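# Press the gauge pin on the magnet-marked fixture post

## Task

Find the one post on the checking fixture that has a yellow magnet on it. Press that post's gauge pin fully home and keep it there for at least one second; it is fine if the spring returns it afterwards. Do not disturb the other three pins, and do not move the magnet.

## Robot and tools

ROBOT. Two UR20-type arms, left_arm and right_arm, each with a Robotiq 2F-85 two-finger gripper and a wrist camera (cam_left_wrist, cam_right_wrist, both 896x504). The left base sits near scene (+0.060, +0.928, 0) m and the right near (-0.064, -0.817, 0) m, each almost unrotated.

FRAMES. Scene frame: origin at table-top height midway between the bases, +z up, +x out over the table, left_arm toward +y. Each arm reports its hand pose, velocities, Hand target and wrist camera pose in its own base frame. Offsets you command run along the current Hand target's own axes. Gripper axes: fingers point along +z, they open and close along y, and a block juts about 10 cm toward +x. end_effector_position is the point between the pads when shut; closed fingertips extend about 19 mm past it (6 mm when fully open). Printed positions can be off by a few cm.

execute_actions(actions, cameras). actions is a list of actions; each action is a table of up to 15 rows, one row per 1/30 s step, and a shorter table repeats its last row to fill 15 steps (each action lasts 0.5 s). Every row has 18 numbers in [-1, 1], both arms always: left dx, dy, dz, rx, ry, rz, gripper position, force_limit, speed, then the same nine for the right. The six pose numbers are an offset from the Hand target as it stood when that action began (each row counts from that start, not from the previous row); 1.0 = 0.6 m of travel or 180 degrees, and rx, ry, rz form one rotation vector. All zeros re-requests the current Hand target. The gripper numbers are absolute settings, not offsets: position +1 fully open (85 mm), about -0.8 pads touching, -1 closes until blocked; force_limit and speed run -1 to +1 and begin at +1. A 0 is a real command, so to keep a gripper unchanged resend its last three numbers. cameras: names, ["all"], or []; default gives images only for an empty actions list.

move(target, speed, blend, stop_force, zero, blocking, cameras). target is one 18-number row (same layout and scale as above) or a list of up to 15 rows; every row is an offset from the same starting Hand targets, not from the previous row. The gripper moves in a straight line. speed: m/s, 0.002 to 4.2, default 0.25 (turning up to twice that in rad/s); one value or one per target. blend: corner rounding in m for lists, default 0 (stop at each). stop_force: 6 to 120 N, shared by both arms; an arm ends its path when its wrist sensor feels that much push against its travel, then backs to just before the push. Don't rely on it while the gripper rotates, and omit it when pulling away from a contact. zero (default true) re-zeros before the move; false accumulates from the last zero. blocking=false returns after about 0.5 s (not allowed with stop_force). The result adds a move: line: done, off_target, moving, held or fault, plus limits such as paced or held. done only means the arm stopped within 3 mm and 2 degrees; it does not prove contact or that nothing moved. Moves last at most 10 s and do not avoid obstacles.

wait(seconds 0 to 10) lets time pass holding commands. stop() brakes a running move. zoom_image(camera, region=[x0, y0, x1, y1]) enlarges part of the latest image, at most 504x504 px, only cam_left_wrist or cam_right_wrist. zero_wrist_force(arm) tares that arm's sensor. read_manual gives licence text only. finished_scene(scene) ends the scene irreversibly; scene 1 is practice.

RESULTS. Hand target is the last commanded pose after clipping; the next offset counts from it, and the gripper often rests slightly short of it. Wrist force and torque are in the end effector's axes, a press showing as force from the surface into the arm; a third line gives the peak since last shown. object_status: 0 moving, 1 blocked while opening, 2 blocked while closing (a grip), 3 reached target or pads met. position_measured is in counts: 3 open, 78 about 60 mm, 130 about 40 mm, 180 about 20 mm, 230 closed. Joint torques include gravity. Step readings list positions during actions. Motor temperatures: MOTOR HOT appears from 70 °C and at 85 °C the arm brakes for 30 to 60 s.

AVOID. The arms are stiff: commanding even slightly past a firm surface can trip a fault. Any outside force near 150 N (±25) or joint contact torque at its limit (wrist joints 98.4 N m) stops that arm for 10 s. Press slowly with a modest stop_force, hold, then retract in the same reply. Don't let the arms touch each other, keep paths away from an arm's own base, and remember orientation is clipped to 32 degrees from the measured one per step. Don't knock the magnet, the other pins, or anything off the table; pushing toward unreachable poses heats motors.

Each tool is called as name(argument=value, ...), one argument or row to a line, values as JSON.

## Session

execute_actions(
  actions=[],
)

Scene clock: 0.00 s.
left_arm: end_effector_position=(+1.6020, +0.5513, +0.3701) position_measured=3 object_status=3 end_effector_quat_wxyz=(-0.049, +0.940, +0.190, +0.279) | right_arm: end_effector_position=(+0.4481, +0.4679, +0.3319) position_measured=3 object_status=3 end_effector_quat_wxyz=(-0.272, +0.502, +0.649, +0.503)
Joint positions: left_arm=[0.193 -0.686 0.985 -2.439 -1.472 -3.319] | right_arm=[4.007 -1.969 -2.772 1.193 2.076 2.519]
Joint velocities: within noise
Joint torques (N m): no reading
Motor temperatures (°C): left_arm=[24 35 26 39 34 34] | right_arm=[28 36 36 37 34 38]
Wrist force (N): no reading
Wrist torque (N m): no reading
Wrist force, peak (N): no reading
Hand target: left_arm +1.6020, +0.5513, +0.3701; -0.049, +0.940, +0.190, +0.279 | right_arm +0.4481, +0.4679, +0.3319; -0.272, +0.502, +0.649, +0.503
Tool commands: left_gripper/position=+1.0 left_gripper/force_limit=+1.0 left_gripper/speed=+1.0 right_gripper/position=+1.0 right_gripper/force_limit=+1.0 right_gripper/speed=+1.0
camera_calibration:
cam_left_wrist: T_world_to_cam=[[0.359759, -0.933045, -0.000644322, -0.0546982], [-0.905937, -0.349141, -0.239538, 1.75183], [0.223274, 0.0867594, -0.970887, 0.0836019], [0, 0, 0, 1]] pos_world=[1.58806, 0.553346, 0.500761]
cam_right_wrist: T_world_to_cam=[[0.936397, -0.0141338, 0.350658, -0.517198], [0.256442, -0.654562, -0.711187, 0.443258], [0.239579, 0.755877, -0.609305, -0.132345], [0, 0, 0, 1]] pos_world=[0.40234, 0.382866, 0.41596]

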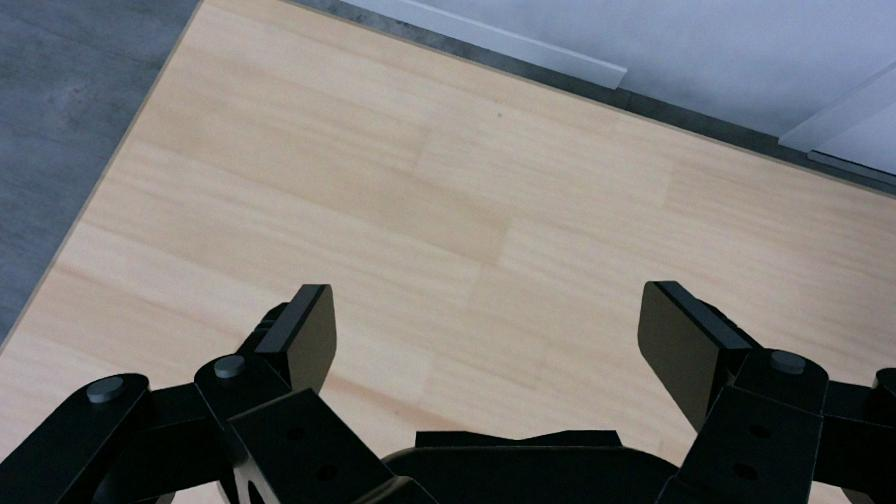

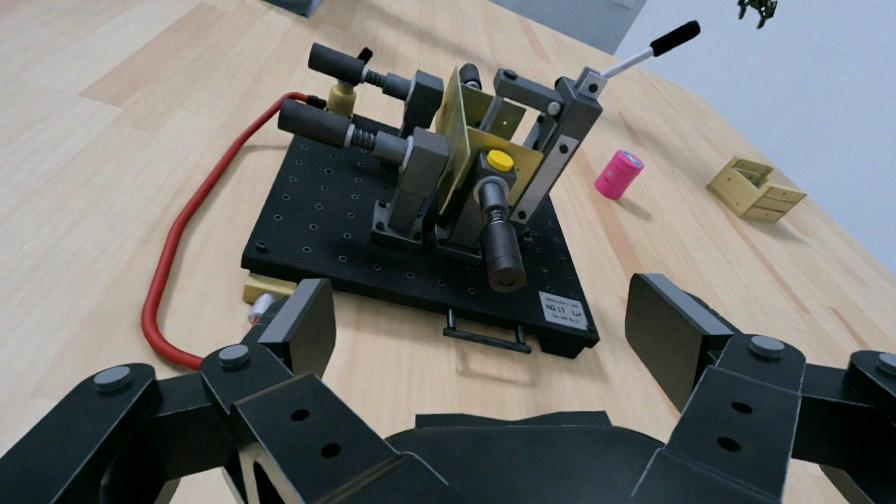

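move(
  target=[0,0,0,0,0,0,1,1,1,-0.235,0.135,0.192,0.027,0.121,0.122,-0.8,-1,0],
  cameras=["cam_right_wrist"],
)

Scene clock: 2.27 s.
left_arm: end_effector_position=(+1.6020, +0.5513, +0.3701) position_measured=3 object_status=3 end_effector_quat_wxyz=(-0.049, +0.940, +0.190, +0.279) | right_arm: end_effector_position=(+0.5278, +0.4957, +0.2570) position_measured=229 object_status=0 end_effector_quat_wxyz=(-0.401, +0.507, +0.574, +0.503)
Joint positions: left_arm=[0.193 -0.686 0.985 -2.439 -1.472 -3.319] | right_arm=[3.837 -2.297 -2.573 1.475 2.38 2.782]
Joint torques (N m): left_arm=[-0.43 -276.18 -103.09 -11.37 1.15 -0.6] | right_arm=[22.71 165.87 -21.46 0.51 -4.38 -7.27]
Wrist force (N): left_arm=[0.5 0.1 0.0] | right_arm=[-0.7 -0.8 -0.6]
Wrist torque (N m): left_arm=[0.02 -0.09 0.00] | right_arm=[-0.37 0.27 -0.07]
Wrist force, peak (N): left_arm=[0.6 -0.5 -0.3] | right_arm=[-14.4 6.8 6.9]
Hand target: left_arm +1.6020, +0.5513, +0.3701; -0.049, +0.940, +0.190, +0.279 | right_arm +0.5277, +0.4957, +0.2570; -0.401, +0.507, +0.574, +0.503 (not the last commanded pose)
Off the commanded pose: left_arm 0.000 m, 0 deg | right_arm 0.087 m, 14 deg.
move: held (right_arm; a check stopped the path); limits=held
pose unreachable (right arm): on one or more control steps of this call, first in action 0 (counted from 0), this arm could not follow its commanded pose, so it was not sent that pose on those steps. It may still have moved: this result reports where it is.
cause: moving toward the commanded pose would bring two parts of the arm too close to each other (its gripper and another part of the arm, with joints 4 (wrist 1) to 6 (wrist 3) between them, 12 mm apart when it was first held).
camera_calibration:
cam_right_wrist: T_world_to_cam=[[0.99005, -0.0177099, 0.139598, -0.537357], [0.11368, -0.484018, -0.867642, 0.418676], [0.0829337, 0.874879, -0.477189, -0.228238], [0, 0, 0, 1]] pos_world=[0.503344, 0.392811, 0.329363]
Images, in order (width x height): cam_right_wrist 896x504.

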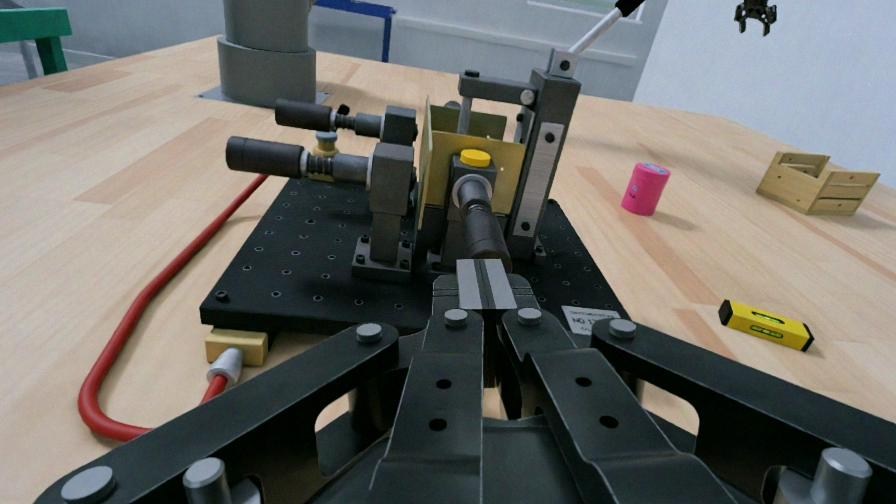

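move(
  target=[0,0,0,0,0,0,1,1,1,-0.098,0.026,0.238,0,0,0,-0.8,-1,0],
  cameras=["cam_right_wrist"],
)

Scene clock: 4.37 s.
left_arm: end_effector_position=(+1.6020, +0.5513, +0.3701) position_measured=3 object_status=3 end_effector_quat_wxyz=(-0.049, +0.940, +0.190, +0.279) | right_arm: end_effector_position=(+0.5598, +0.6251, +0.1780) position_measured=229 object_status=3 end_effector_quat_wxyz=(-0.401, +0.507, +0.574, +0.503)
Joint positions: left_arm=[0.193 -0.686 0.985 -2.439 -1.472 -3.319] | right_arm=[3.969 -2.425 -2.427 1.486 2.251 2.825]
Joint torques (N m): left_arm=[-1.06 -271.68 -102.31 -11.71 1.22 -1.06] | right_arm=[25.8 133.34 11.17 0.72 -4.44 5.69]
Wrist force (N): left_arm=[0.3 0.1 0.0] | right_arm=[-0.9 -1.2 -0.6]
Wrist torque (N m): left_arm=[0.02 -0.05 -0.01] | right_arm=[-0.24 0.44 -0.40]
Wrist force, peak (N): left_arm=[0.5 0.1 -0.1] | right_arm=[0.4 -1.5 -3.2]
Hand target: left_arm +1.6020, +0.5513, +0.3701; -0.049, +0.940, +0.190, +0.279 | right_arm +0.5598, +0.6253, +0.1779; -0.401, +0.507, +0.574, +0.503
Off the commanded pose: left_arm 0.000 m, 0 deg | right_arm 0.000 m, 0 deg.
move: done
camera_calibration:
cam_right_wrist: T_world_to_cam=[[0.990038, -0.0176431, 0.139691, -0.555769], [0.113782, -0.484141, -0.86756, 0.409164], [0.0829366, 0.874812, -0.477311, -0.381822], [0, 0, 0, 1]] pos_world=[0.535344, 0.522311, 0.250363]
Images, in order (width x height): cam_right_wrist 896x504.

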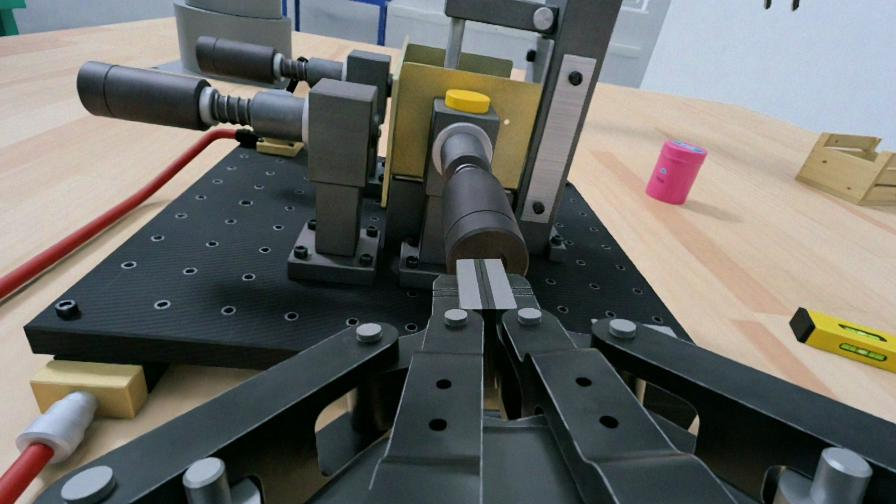

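move(
  target=[0,0,0,0,0,0,1,1,1,0.026,0.002,0.148,0,0,0,-0.8,-1,0],
  speed=0.025,
  stop_force=60,
  cameras=["cam_right_wrist"],
)

Scene clock: 7.43 s.
left_arm: end_effector_position=(+1.6020, +0.5513, +0.3701) position_measured=3 object_status=3 end_effector_quat_wxyz=(-0.049, +0.940, +0.190, +0.279) | right_arm: end_effector_position=(+0.5606, +0.6804, +0.1782) position_measured=229 object_status=3 end_effector_quat_wxyz=(-0.401, +0.506, +0.574, +0.503)
Joint positions: left_arm=[0.193 -0.686 0.985 -2.439 -1.472 -3.319] | right_arm=[4.028 -2.419 -2.384 1.447 2.195 2.841]
Joint torques (N m): left_arm=[1.57 -272.74 -103.7 -10.82 0.93 -1.05] | right_arm=[9.47 166.16 10.65 5.87 -0.14 -0.39]
Wrist force (N): left_arm=[0.0 -0.1 -0.1] | right_arm=[-0.4 -2.0 -11.7]
Wrist torque (N m): left_arm=[-0.02 -0.01 0.00] | right_arm=[-0.26 0.39 0.04]
Wrist force, peak (N): left_arm=[0.6 -0.2 -0.2] | right_arm=[-18.5 -6.9 -135.0]
Hand target: left_arm +1.6020, +0.5513, +0.3701; -0.049, +0.940, +0.190, +0.279 | right_arm +0.5606, +0.6804, +0.1782; -0.401, +0.506, +0.574, +0.503 (not the last commanded pose)
Tool commands: left_gripper/position=+1.0 left_gripper/force_limit=+1.0 left_gripper/speed=+1.0 right_gripper/position=-0.796078 right_gripper/force_limit=-1.0 right_gripper/speed=+0.003922
Off the commanded pose: left_arm 0.000 m, 0 deg | right_arm 0.035 m, 0 deg.
FORCE FAULT: contact force on the right arm reached its limit, and that arm stopped. The contact can be on any part of that arm, not only on its tool. That arm's remaining commands of this call were not run. That arm is still stopped at the end of this call. That arm stays stopped for about 10 more seconds. Until then a move that you send moves the other arm only, and its call returns only when the move has ended. Once the stop has ended, the next robot result says so. If the stop ends while you think or write, that arm runs what you send next, counted from a new Hand target: where the arm stands when the stop ends. While its stop runs, that arm takes no new command, but its gripper still runs the gripper command that each later call begins with. An arm that is not stopped still takes commands.
move: fault (right_arm)
camera_calibration:
cam_right_wrist: T_world_to_cam=[[0.989983, -0.0161606, 0.14026, -0.556784], [0.115069, -0.483291, -0.867864, 0.434846], [0.0818118, 0.875311, -0.47659, -0.429969], [0, 0, 0, 1]] pos_world=[0.536346, 0.577516, 0.250564]
Images, in order (width x height): cam_right_wrist 896x504.

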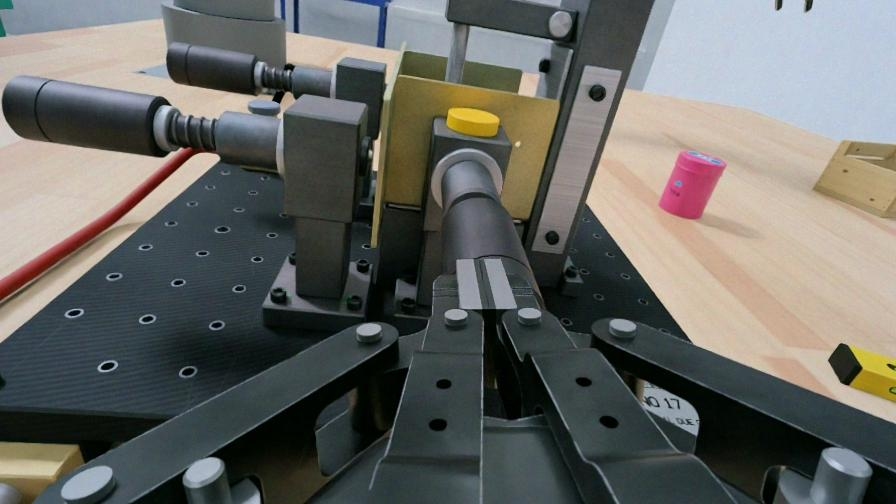

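wait(
  seconds=10,
)

wait(
  seconds=0.5,
)

move(
  target=[0,0,0,0,0,0,1,1,1,0.0026,0.0002,0.0148,0,0,0,-0.8,-1,0],
  speed=0.004,
  stop_force=25,
)

wait(
  seconds=1.2,
  cameras=["cam_right_wrist"],
)

Scene clock: 17.70 s.
left_arm: end_effector_position=(+1.6020, +0.5513, +0.3701) position_measured=3 object_status=3 end_effector_quat_wxyz=(-0.049, +0.940, +0.190, +0.279) | right_arm: end_effector_position=(+0.5606, +0.6804, +0.1782) position_measured=229 object_status=3 end_effector_quat_wxyz=(-0.401, +0.506, +0.574, +0.503)
Joint positions: left_arm=[0.193 -0.686 0.985 -2.439 -1.472 -3.319] | right_arm=[4.028 -2.419 -2.384 1.447 2.195 2.841]
Joint torques (N m): left_arm=[-2.04 -272.23 -103.15 -11.53 1.19 -0.53] | right_arm=[6.95 162.95 7.34 5.21 -0.61 -0.02]
Wrist force (N): left_arm=[0.2 0.0 -0.3] | right_arm=[0.4 -2.2 -10.9]
Wrist torque (N m): left_arm=[0.01 -0.03 0.00] | right_arm=[-0.30 0.24 0.04]
Wrist force, peak (N): left_arm=[0.6 -0.3 -0.3] | right_arm=[0.2 -1.8 -11.3]
Hand target: left_arm +1.6020, +0.5513, +0.3701; -0.049, +0.940, +0.190, +0.279 | right_arm +0.5606, +0.6804, +0.1782; -0.401, +0.506, +0.574, +0.503 (not the last commanded pose)
Tool commands: left_gripper/position=+1.0 left_gripper/force_limit=+1.0 left_gripper/speed=+1.0 right_gripper/position=-0.796078 right_gripper/force_limit=-1.0 right_gripper/speed=+0.003922
Off the commanded pose: left_arm 0.000 m, 0 deg | right_arm 0.035 m, 0 deg.
FORCE FAULT, CONTINUED: the right arm's stop, for the force fault that an earlier result reported, is over. During its stop the right arm's controller moved it back a little. That arm's target is now where it stood when the stop ended, not its last command. That arm accepts commands again.
wait: 10.00 s; at rest from the start

Scene clock: 18.20 s.
left_arm: end_effector_position=(+1.6020, +0.5513, +0.3701) position_measured=3 object_status=3 end_effector_quat_wxyz=(-0.049, +0.940, +0.190, +0.279) | right_arm: end_effector_position=(+0.5606, +0.6804, +0.1782) position_measured=229 object_status=3 end_effector_quat_wxyz=(-0.401, +0.506, +0.574, +0.503)
Joint positions: left_arm=[0.193 -0.686 0.985 -2.439 -1.472 -3.319] | right_arm=[4.028 -2.419 -2.384 1.447 2.195 2.841]
Joint torques (N m): left_arm=[-3.7 -273.82 -104.27 -11.3 1.14 -0.9] | right_arm=[-0.79 162.19 0.29 6.8 0.84 -0.77]
Wrist force (N): left_arm=[0.1 -0.1 -0.1] | right_arm=[0.1 -2.1 -11.2]
Wrist torque (N m): left_arm=[-0.02 -0.03 -0.01] | right_arm=[-0.27 0.29 0.04]
Wrist force, peak (N): left_arm=[0.4 0.0 0.2] | right_arm=[0.1 -2.1 -11.2]
Hand target: left_arm +1.6020, +0.5513, +0.3701; -0.049, +0.940, +0.190, +0.279 | right_arm +0.5606, +0.6804, +0.1782; -0.401, +0.506, +0.574, +0.503 (not the last commanded pose)
Tool commands: left_gripper/position=+1.0 left_gripper/force_limit=+1.0 left_gripper/speed=+1.0 right_gripper/position=-0.796078 right_gripper/force_limit=-1.0 right_gripper/speed=+0.003922
Off the commanded pose: left_arm 0.000 m, 0 deg | right_arm 0.035 m, 0 deg.
wait: 0.50 s; at rest by 0.17 s

Scene clock: 19.37 s.
left_arm: end_effector_position=(+1.6020, +0.5513, +0.3701) position_measured=3 object_status=3 end_effector_quat_wxyz=(-0.049, +0.940, +0.190, +0.279) | right_arm: end_effector_position=(+0.5607, +0.6825, +0.1782) position_measured=229 object_status=3 end_effector_quat_wxyz=(-0.401, +0.506, +0.574, +0.503)
Joint positions: left_arm=[0.193 -0.686 0.985 -2.439 -1.472 -3.319] | right_arm=[4.03 -2.419 -2.382 1.445 2.193 2.841]
Joint torques (N m): left_arm=[0.78 -274.68 -101.77 -10.98 0.99 -0.7] | right_arm=[4.43 173.28 11.4 2.98 4.05 2.64]
Wrist force (N): left_arm=[0.1 -0.1 -0.2] | right_arm=[-2.9 -4.4 -47.7]
Wrist torque (N m): left_arm=[-0.01 -0.03 -0.01] | right_arm=[-0.30 0.16 -0.18]
Wrist force, peak (N): left_arm=[0.5 -0.3 0.1] | right_arm=[-3.4 -3.3 -49.7]
Hand target: left_arm +1.6020, +0.5513, +0.3701; -0.049, +0.940, +0.190, +0.279 | right_arm +0.5607, +0.6825, +0.1782; -0.401, +0.506, +0.574, +0.503 (not the last commanded pose)
Off the commanded pose: left_arm 0.000 m, 0 deg | right_arm 0.007 m, 0 deg.
move: contact (right_arm)

Scene clock: 20.57 s.
left_arm: end_effector_position=(+1.6020, +0.5513, +0.3701) position_measured=3 object_status=3 end_effector_quat_wxyz=(-0.049, +0.940, +0.190, +0.279) | right_arm: end_effector_position=(+0.5607, +0.6825, +0.1782) position_measured=229 object_status=3 end_effector_quat_wxyz=(-0.401, +0.506, +0.574, +0.503)
Joint positions: left_arm=[0.193 -0.686 0.985 -2.439 -1.472 -3.319] | right_arm=[4.03 -2.419 -2.382 1.445 2.193 2.841]
Joint torques (N m): left_arm=[-0.79 -274.97 -101.27 -10.98 1.01 -1.09] | right_arm=[1.85 162.44 6.94 3.93 5.3 -4.8]
Wrist force (N): left_arm=[0.2 0.1 -0.2] | right_arm=[-1.4 -4.9 -40.2]
Wrist torque (N m): left_arm=[0.03 -0.03 -0.01] | right_arm=[-0.27 0.24 -0.18]
Wrist force, peak (N): left_arm=[0.5 -0.1 -0.2] | right_arm=[-3.1 -4.4 -47.4]
Hand target: left_arm +1.6020, +0.5513, +0.3701; -0.049, +0.940, +0.190, +0.279 | right_arm +0.5607, +0.6825, +0.1782; -0.401, +0.506, +0.574, +0.503 (not the last commanded pose)
Tool commands: left_gripper/position=+1.0 left_gripper/force_limit=+1.0 left_gripper/speed=+1.0 right_gripper/position=-0.8 right_gripper/force_limit=-1.0 right_gripper/speed=+0.0
Off the commanded pose: left_arm 0.000 m, 0 deg | right_arm 0.007 m, 0 deg.
wait: 1.20 s; at rest by 0.17 s
camera_calibration:
cam_right_wrist: T_world_to_cam=[[0.989994, -0.0162096, 0.140175, -0.556706], [0.114972, -0.483287, -0.867879, 0.435915], [0.0818129, 0.875312, -0.476588, -0.431809], [0, 0, 0, 1]] pos_world=[0.536346, 0.579616, 0.250563]
Images, in order (width x height): cam_right_wrist 896x504.

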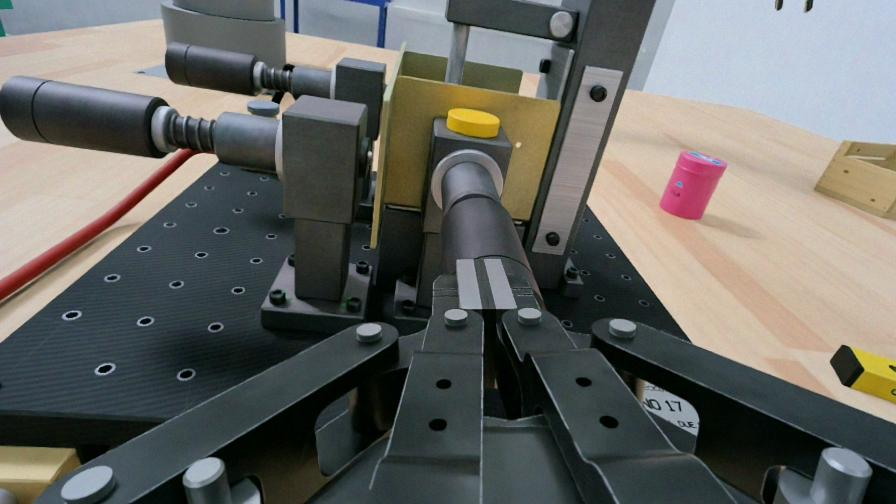

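finished_scene(
  scene=2,
)

The scene is finished: the task was done.


## Next scene

The same job, from a new start.

execute_actions(
  actions=[],
)

Scene clock: 0.00 s.
left_arm: end_effector_position=(+0.3071, -0.4220, +0.1602) position_measured=3 object_status=3 end_effector_quat_wxyz=(+0.066, +0.956, -0.074, +0.275) | right_arm: end_effector_position=(+0.4900, -0.3027, +0.2369) position_measured=3 object_status=3 end_effector_quat_wxyz=(+0.548, -0.467, -0.511, -0.471)
Joint positions: left_arm=[-1.763 -1.739 2.857 -2.766 -1.003 1.555] | right_arm=[2.511 -2.074 -2.06 -2.212 2.389 -0.015]
Joint velocities: within noise
Joint torques (N m): no reading
Motor temperatures (°C): left_arm=[24 35 26 38 34 33] | right_arm=[28 35 35 36 33 38]
Wrist force (N): no reading
Wrist torque (N m): no reading
Wrist force, peak (N): no reading
Hand target: left_arm +0.3071, -0.4220, +0.1602; +0.066, +0.956, -0.074, +0.275 | right_arm +0.4900, -0.3027, +0.2369; +0.548, -0.467, -0.511, -0.471
Tool commands: left_gripper/position=+1.0 left_gripper/force_limit=+1.0 left_gripper/speed=+1.0 right_gripper/position=+1.0 right_gripper/force_limit=+1.0 right_gripper/speed=+1.0
camera_calibration:
cam_left_wrist: T_world_to_cam=[[-0.204299, -0.976285, 0.0716159, -0.353754], [-0.955218, 0.182823, -0.232669, 0.427195], [0.214058, -0.115943, -0.969916, 0.170568], [0, 0, 0, 1]] pos_world=[0.299281, -0.40369, 0.290166]
cam_right_wrist: T_world_to_cam=[[0.98966, 0.130322, -0.059914, -0.419077], [-0.0206188, -0.284112, -0.958569, 0.167032], [-0.141945, 0.949893, -0.278487, 0.549542], [0, 0, 0, 1]] pos_world=[0.496192, -0.419935, 0.288044]

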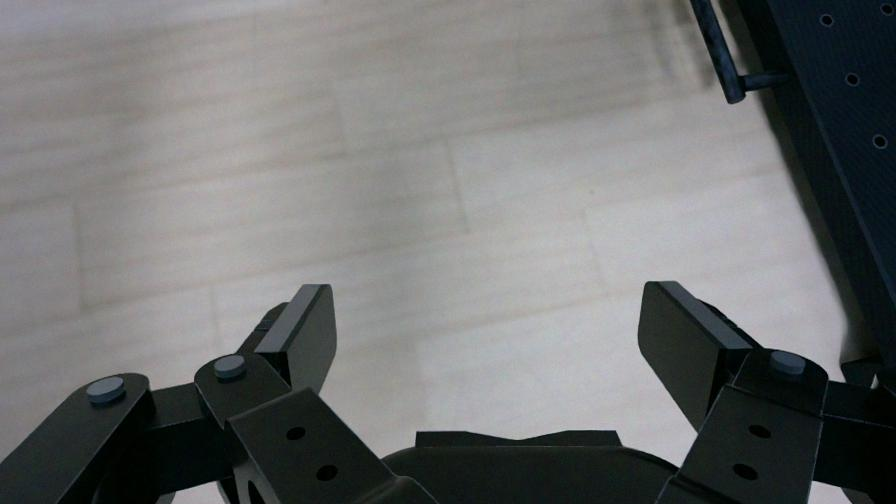

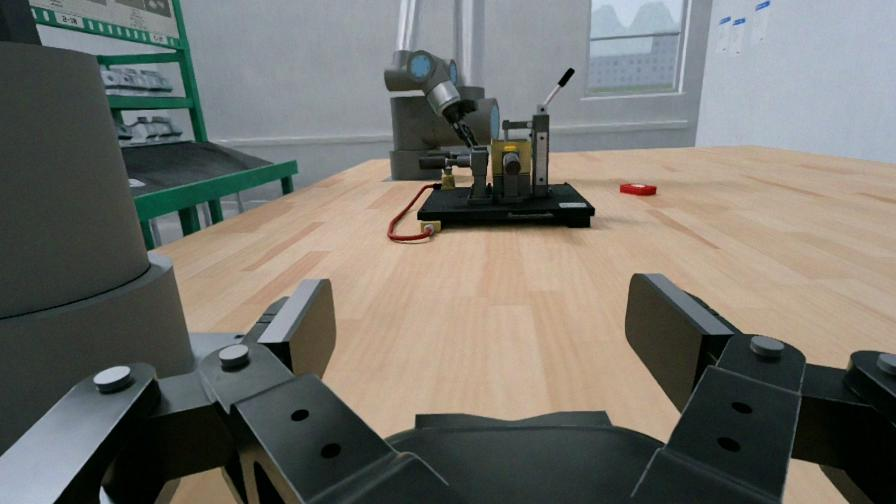

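zoom_image(
  camera="cam_right_wrist",
  region=[380, 60, 620, 250],
)

Scaled by 2.100 from the camera's 896x504 image, which has a finer 1280x720 frame.

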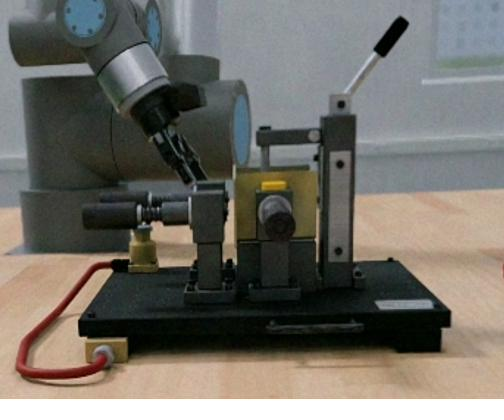

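move(
  target=[0,0,0,0,0,0,1,1,1,-0.012,0.11,0.833,0,0,0,-0.8,-1,0],
  speed=0.4,
  cameras=["cam_right_wrist"],
)

Scene clock: 3.40 s.
left_arm: end_effector_position=(+0.3071, -0.4220, +0.1602) position_measured=3 object_status=3 end_effector_quat_wxyz=(+0.066, +0.956, -0.074, +0.275) | right_arm: end_effector_position=(+0.4952, +0.2007, +0.2490) position_measured=229 object_status=3 end_effector_quat_wxyz=(+0.540, -0.473, -0.525, -0.458)
Joint positions: left_arm=[-1.763 -1.739 2.857 -2.766 -1.003 1.555] | right_arm=[3.27 -1.872 -2.4 -2.316 3.136 -0.274]
Joint torques (N m): left_arm=[2.39 -12.51 -54.36 -10.5 3.43 -0.57] | right_arm=[19.28 77.84 51.28 -6.64 2.94 -7.03]
Wrist force (N): left_arm=[0.3 0.0 -0.2] | right_arm=[-0.5 -0.9 1.3]
Wrist torque (N m): left_arm=[-0.01 -0.04 0.00] | right_arm=[0.10 0.11 0.16]
Wrist force, peak (N): left_arm=[0.3 0.3 -0.4] | right_arm=[-0.3 -0.4 5.4]
Hand target: left_arm +0.3071, -0.4220, +0.1602; +0.066, +0.956, -0.074, +0.275 | right_arm +0.4951, +0.2013, +0.2490; +0.548, -0.467, -0.511, -0.471
Off the commanded pose: left_arm 0.000 m, 0 deg | right_arm 0.001 m, 2 deg.
move: done
camera_calibration:
cam_right_wrist: T_world_to_cam=[[0.988287, 0.140277, -0.0600894, -0.490309], [-0.0116708, -0.323128, -0.946283, 0.322176], [-0.152159, 0.935901, -0.317706, 0.0931478], [0, 0, 0, 1]] pos_world=[0.5025, 0.0857063, 0.305001]
Images, in order (width x height): cam_right_wrist 896x504.

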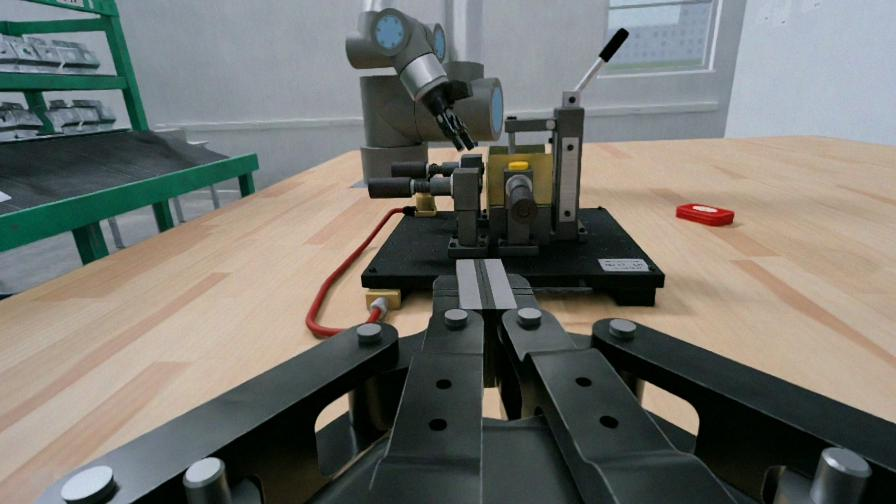

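move(
  target=[0,0,0,0,0,0,1,1,1,-0.14,0.097,0.53,-0.039,0,0,-0.8,-1,0],
  speed=0.3,
  cameras=["cam_right_wrist"],
)

Scene clock: 5.60 s.
left_arm: end_effector_position=(+0.3071, -0.4220, +0.1602) position_measured=3 object_status=3 end_effector_quat_wxyz=(+0.066, +0.956, -0.074, +0.275) | right_arm: end_effector_position=(+0.5116, +0.5269, +0.1770) position_measured=229 object_status=3 end_effector_quat_wxyz=(+0.518, -0.499, -0.481, -0.501)
Joint positions: left_arm=[-1.763 -1.739 2.857 -2.766 -1.003 1.555] | right_arm=[3.876 -1.965 -2.516 -1.745 3.879 0.078]
Joint torques (N m): left_arm=[-0.48 -10.22 -55.53 -9.41 3.39 -0.86] | right_arm=[15.61 80.17 42.61 8.96 6.49 6.11]
Wrist force (N): left_arm=[0.1 0.0 -0.2] | right_arm=[1.1 -0.9 0.6]
Wrist torque (N m): left_arm=[-0.01 -0.01 0.00] | right_arm=[-0.11 -0.40 -0.45]
Wrist force, peak (N): left_arm=[0.2 -0.3 -0.4] | right_arm=[0.0 -1.3 4.6]
Hand target: left_arm +0.3071, -0.4220, +0.1602; +0.066, +0.956, -0.074, +0.275 | right_arm +0.5116, +0.5270, +0.1770; +0.518, -0.499, -0.481, -0.501
Off the commanded pose: left_arm 0.000 m, 0 deg | right_arm 0.000 m, 0 deg.
move: done
camera_calibration:
cam_right_wrist: T_world_to_cam=[[0.997851, 0.00836473, -0.0649883, -0.4911], [-0.0599628, -0.283308, -0.957153, 0.365196], [-0.026418, 0.958992, -0.282198, -0.315366], [0, 0, 0, 1]] pos_world=[0.503612, 0.410005, 0.228637]
Images, in order (width x height): cam_right_wrist 896x504.

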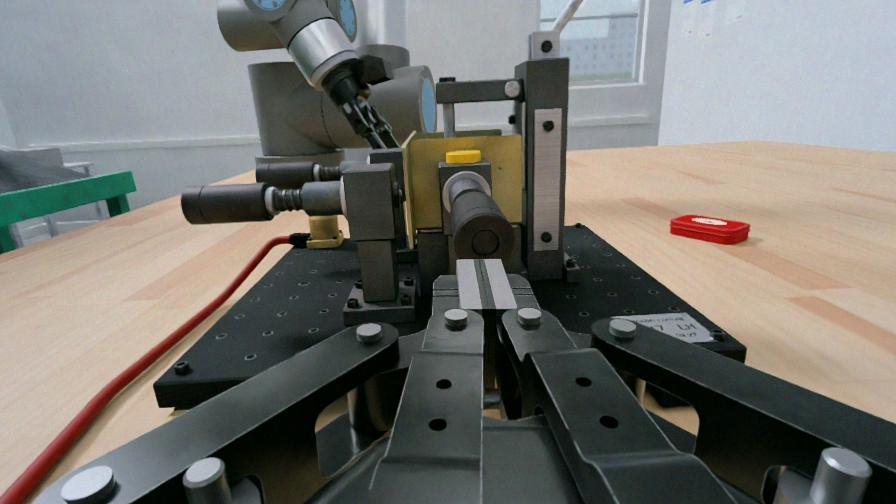

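move(
  target=[0,0,0,0,0,0,1,1,1,-0.018,0.009,0.13,0,0,0,-0.8,-1,0],
  speed=0.2,
)

move(
  target=[0,0,0,0,0,0,1,1,1,-0.004,0,0.11,0,0,0,-0.8,-1,0],
  speed=0.008,
  stop_force=30,
)

wait(
  seconds=1.1,
  cameras=["cam_right_wrist"],
)

Scene clock: 7.10 s.
left_arm: end_effector_position=(+0.3071, -0.4220, +0.1602) position_measured=3 object_status=3 end_effector_quat_wxyz=(+0.066, +0.956, -0.074, +0.275) | right_arm: end_effector_position=(+0.5167, +0.6052, +0.1690) position_measured=229 object_status=3 end_effector_quat_wxyz=(+0.518, -0.499, -0.481, -0.501)
Joint positions: left_arm=[-1.763 -1.739 2.857 -2.766 -1.003 1.555] | right_arm=[3.974 -1.998 -2.464 -1.77 3.977 0.07]
Joint torques (N m): left_arm=[2.98 -13.99 -54.06 -9.7 2.65 -0.8] | right_arm=[24.58 100.72 46.5 -0.06 4.74 -7.14]
Wrist force (N): left_arm=[0.3 -0.3 0.0] | right_arm=[0.3 -0.9 0.2]
Wrist torque (N m): left_arm=[-0.05 -0.05 0.00] | right_arm=[-0.06 -0.19 0.00]
Wrist force, peak (N): left_arm=[0.4 0.1 -0.4] | right_arm=[0.0 -0.8 2.8]
Hand target: left_arm +0.3071, -0.4220, +0.1602; +0.066, +0.956, -0.074, +0.275 | right_arm +0.5168, +0.6054, +0.1690; +0.518, -0.499, -0.481, -0.501
Off the commanded pose: left_arm 0.000 m, 0 deg | right_arm 0.000 m, 0 deg.
move: done

Scene clock: 13.83 s.
left_arm: end_effector_position=(+0.3071, -0.4220, +0.1602) position_measured=3 object_status=3 end_effector_quat_wxyz=(+0.066, +0.956, -0.074, +0.275) | right_arm: end_effector_position=(+0.5168, +0.6503, +0.1691) position_measured=229 object_status=3 end_effector_quat_wxyz=(+0.518, -0.499, -0.481, -0.501)
Joint positions: left_arm=[-1.763 -1.739 2.857 -2.766 -1.003 1.555] | right_arm=[4.027 -2.009 -2.431 -1.794 4.029 0.067]
Joint torques (N m): left_arm=[-2.36 -11.76 -56.39 -9.74 3.52 -1.37] | right_arm=[-5.43 133.47 43.49 13.89 -2.02 -4.89]
Wrist force (N): left_arm=[0.1 -0.1 -0.1] | right_arm=[5.0 -5.2 -32.8]
Wrist torque (N m): left_arm=[-0.02 -0.03 0.00] | right_arm=[0.04 -0.19 0.12]
Wrist force, peak (N): left_arm=[0.5 0.1 -0.3] | right_arm=[16.8 -6.0 -64.1]
Hand target: left_arm +0.3071, -0.4220, +0.1602; +0.066, +0.956, -0.074, +0.275 | right_arm +0.5168, +0.6502, +0.1691; +0.518, -0.499, -0.481, -0.501 (not the last commanded pose)
Off the commanded pose: left_arm 0.000 m, 0 deg | right_arm 0.021 m, 0 deg.
move: contact (right_arm)

Scene clock: 14.93 s.
left_arm: end_effector_position=(+0.3071, -0.4220, +0.1602) position_measured=3 object_status=3 end_effector_quat_wxyz=(+0.066, +0.956, -0.074, +0.275) | right_arm: end_effector_position=(+0.5168, +0.6502, +0.1691) position_measured=229 object_status=3 end_effector_quat_wxyz=(+0.518, -0.499, -0.481, -0.501)
Joint positions: left_arm=[-1.763 -1.739 2.857 -2.766 -1.003 1.555] | right_arm=[4.027 -2.009 -2.431 -1.794 4.029 0.067]
Joint torques (N m): left_arm=[1.62 -10.47 -57.5 -9.77 3.18 -0.76] | right_arm=[-5.78 135.8 39.05 13.42 -1.78 -0.91]
Wrist force (N): left_arm=[-0.2 -0.1 0.0] | right_arm=[4.6 -4.8 -30.2]
Wrist torque (N m): left_arm=[-0.02 0.04 0.00] | right_arm=[0.03 -0.17 0.11]
Wrist force, peak (N): left_arm=[0.3 0.3 0.0] | right_arm=[5.3 -5.4 -32.8]
Hand target: left_arm +0.3071, -0.4220, +0.1602; +0.066, +0.956, -0.074, +0.275 | right_arm +0.5168, +0.6502, +0.1691; +0.518, -0.499, -0.481, -0.501 (not the last commanded pose)
Tool commands: left_gripper/position=+1.0 left_gripper/force_limit=+1.0 left_gripper/speed=+1.0 right_gripper/position=-0.8 right_gripper/force_limit=-1.0 right_gripper/speed=+0.0
Off the commanded pose: left_arm 0.000 m, 0 deg | right_arm 0.021 m, 0 deg.
wait: 1.10 s; at rest by 0.17 s
camera_calibration:
cam_right_wrist: T_world_to_cam=[[0.997854, 0.00826948, -0.0649586, -0.497791], [-0.0599613, -0.283302, -0.957154, 0.392875], [-0.0263181, 0.958995, -0.282198, -0.435754], [0, 0, 0, 1]] pos_world=[0.508812, 0.533305, 0.220737]
Images, in order (width x height): cam_right_wrist 896x504.

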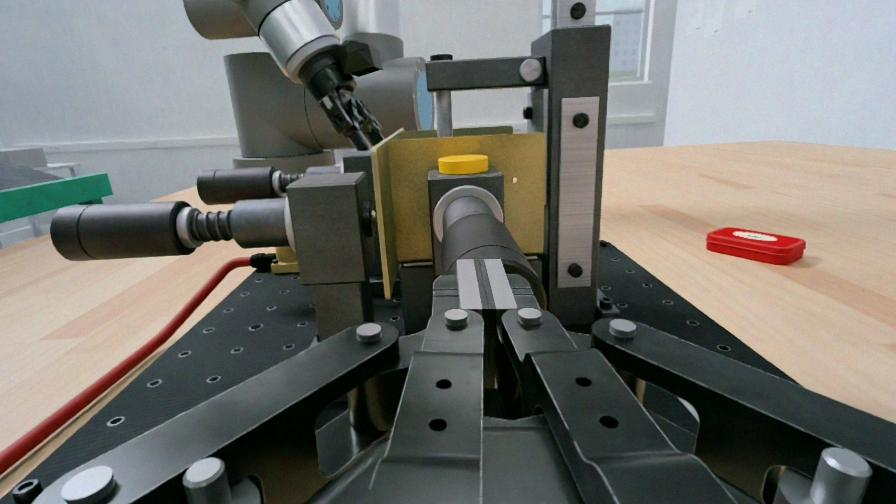

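move(
  target=[0,0,0,0,0,0,1,1,1,-0.001,0,0.02,0,0,0,-0.8,-1,0],
  speed=0.004,
  stop_force=20,
)

wait(
  seconds=1.1,
)

Scene clock: 15.83 s.
left_arm: end_effector_position=(+0.3071, -0.4220, +0.1602) position_measured=3 object_status=3 end_effector_quat_wxyz=(+0.066, +0.956, -0.074, +0.275) | right_arm: end_effector_position=(+0.5168, +0.6504, +0.1691) position_measured=229 object_status=3 end_effector_quat_wxyz=(+0.518, -0.499, -0.481, -0.501)
Joint positions: left_arm=[-1.763 -1.739 2.857 -2.766 -1.003 1.555] | right_arm=[4.027 -2.009 -2.431 -1.794 4.03 0.067]
Joint torques (N m): left_arm=[2.86 -10.76 -56.45 -9.67 3.26 -1.57] | right_arm=[11.61 129.97 58.02 11.04 -2.45 -0.07]
Wrist force (N): left_arm=[-0.1 0.0 -0.1] | right_arm=[9.6 -5.6 -60.1]
Wrist torque (N m): left_arm=[-0.01 0.03 0.00] | right_arm=[0.09 -0.33 0.13]
Wrist force, peak (N): left_arm=[0.0 0.4 -0.3] | right_arm=[9.5 -4.4 -64.6]
Hand target: left_arm +0.3071, -0.4220, +0.1602; +0.066, +0.956, -0.074, +0.275 | right_arm +0.5167, +0.6504, +0.1691; +0.518, -0.499, -0.481, -0.501 (not the last commanded pose)
Off the commanded pose: left_arm 0.000 m, 0 deg | right_arm 0.012 m, 0 deg.
move: contact (right_arm)

Scene clock: 16.93 s.
left_arm: end_effector_position=(+0.3071, -0.4220, +0.1602) position_measured=3 object_status=3 end_effector_quat_wxyz=(+0.066, +0.956, -0.074, +0.275) | right_arm: end_effector_position=(+0.5167, +0.6504, +0.1691) position_measured=229 object_status=3 end_effector_quat_wxyz=(+0.518, -0.499, -0.481, -0.501)
Joint positions: left_arm=[-1.763 -1.739 2.857 -2.766 -1.003 1.555] | right_arm=[4.027 -2.009 -2.431 -1.794 4.03 0.067]
Joint torques (N m): left_arm=[-1.17 -9.31 -54.28 -10.17 3.1 -1.04] | right_arm=[5.81 126.98 52.68 12.69 -2.16 -1.32]
Wrist force (N): left_arm=[0.2 -0.1 0.0] | right_arm=[9.2 -4.1 -53.8]
Wrist torque (N m): left_arm=[-0.02 -0.03 0.00] | right_arm=[0.14 -0.30 0.12]
Wrist force, peak (N): left_arm=[-0.2 0.3 -0.5] | right_arm=[8.7 -5.3 -59.0]
Hand target: left_arm +0.3071, -0.4220, +0.1602; +0.066, +0.956, -0.074, +0.275 | right_arm +0.5167, +0.6504, +0.1691; +0.518, -0.499, -0.481, -0.501 (not the last commanded pose)
Tool commands: left_gripper/position=+1.0 left_gripper/force_limit=+1.0 left_gripper/speed=+1.0 right_gripper/position=-0.8 right_gripper/force_limit=-1.0 right_gripper/speed=+0.0
Off the commanded pose: left_arm 0.000 m, 0 deg | right_arm 0.012 m, 0 deg.
wait: 1.10 s; at rest by 0.17 s

Rigid stop.

finished_scene(
  scene=3,
)

The scene is finished: the task was done.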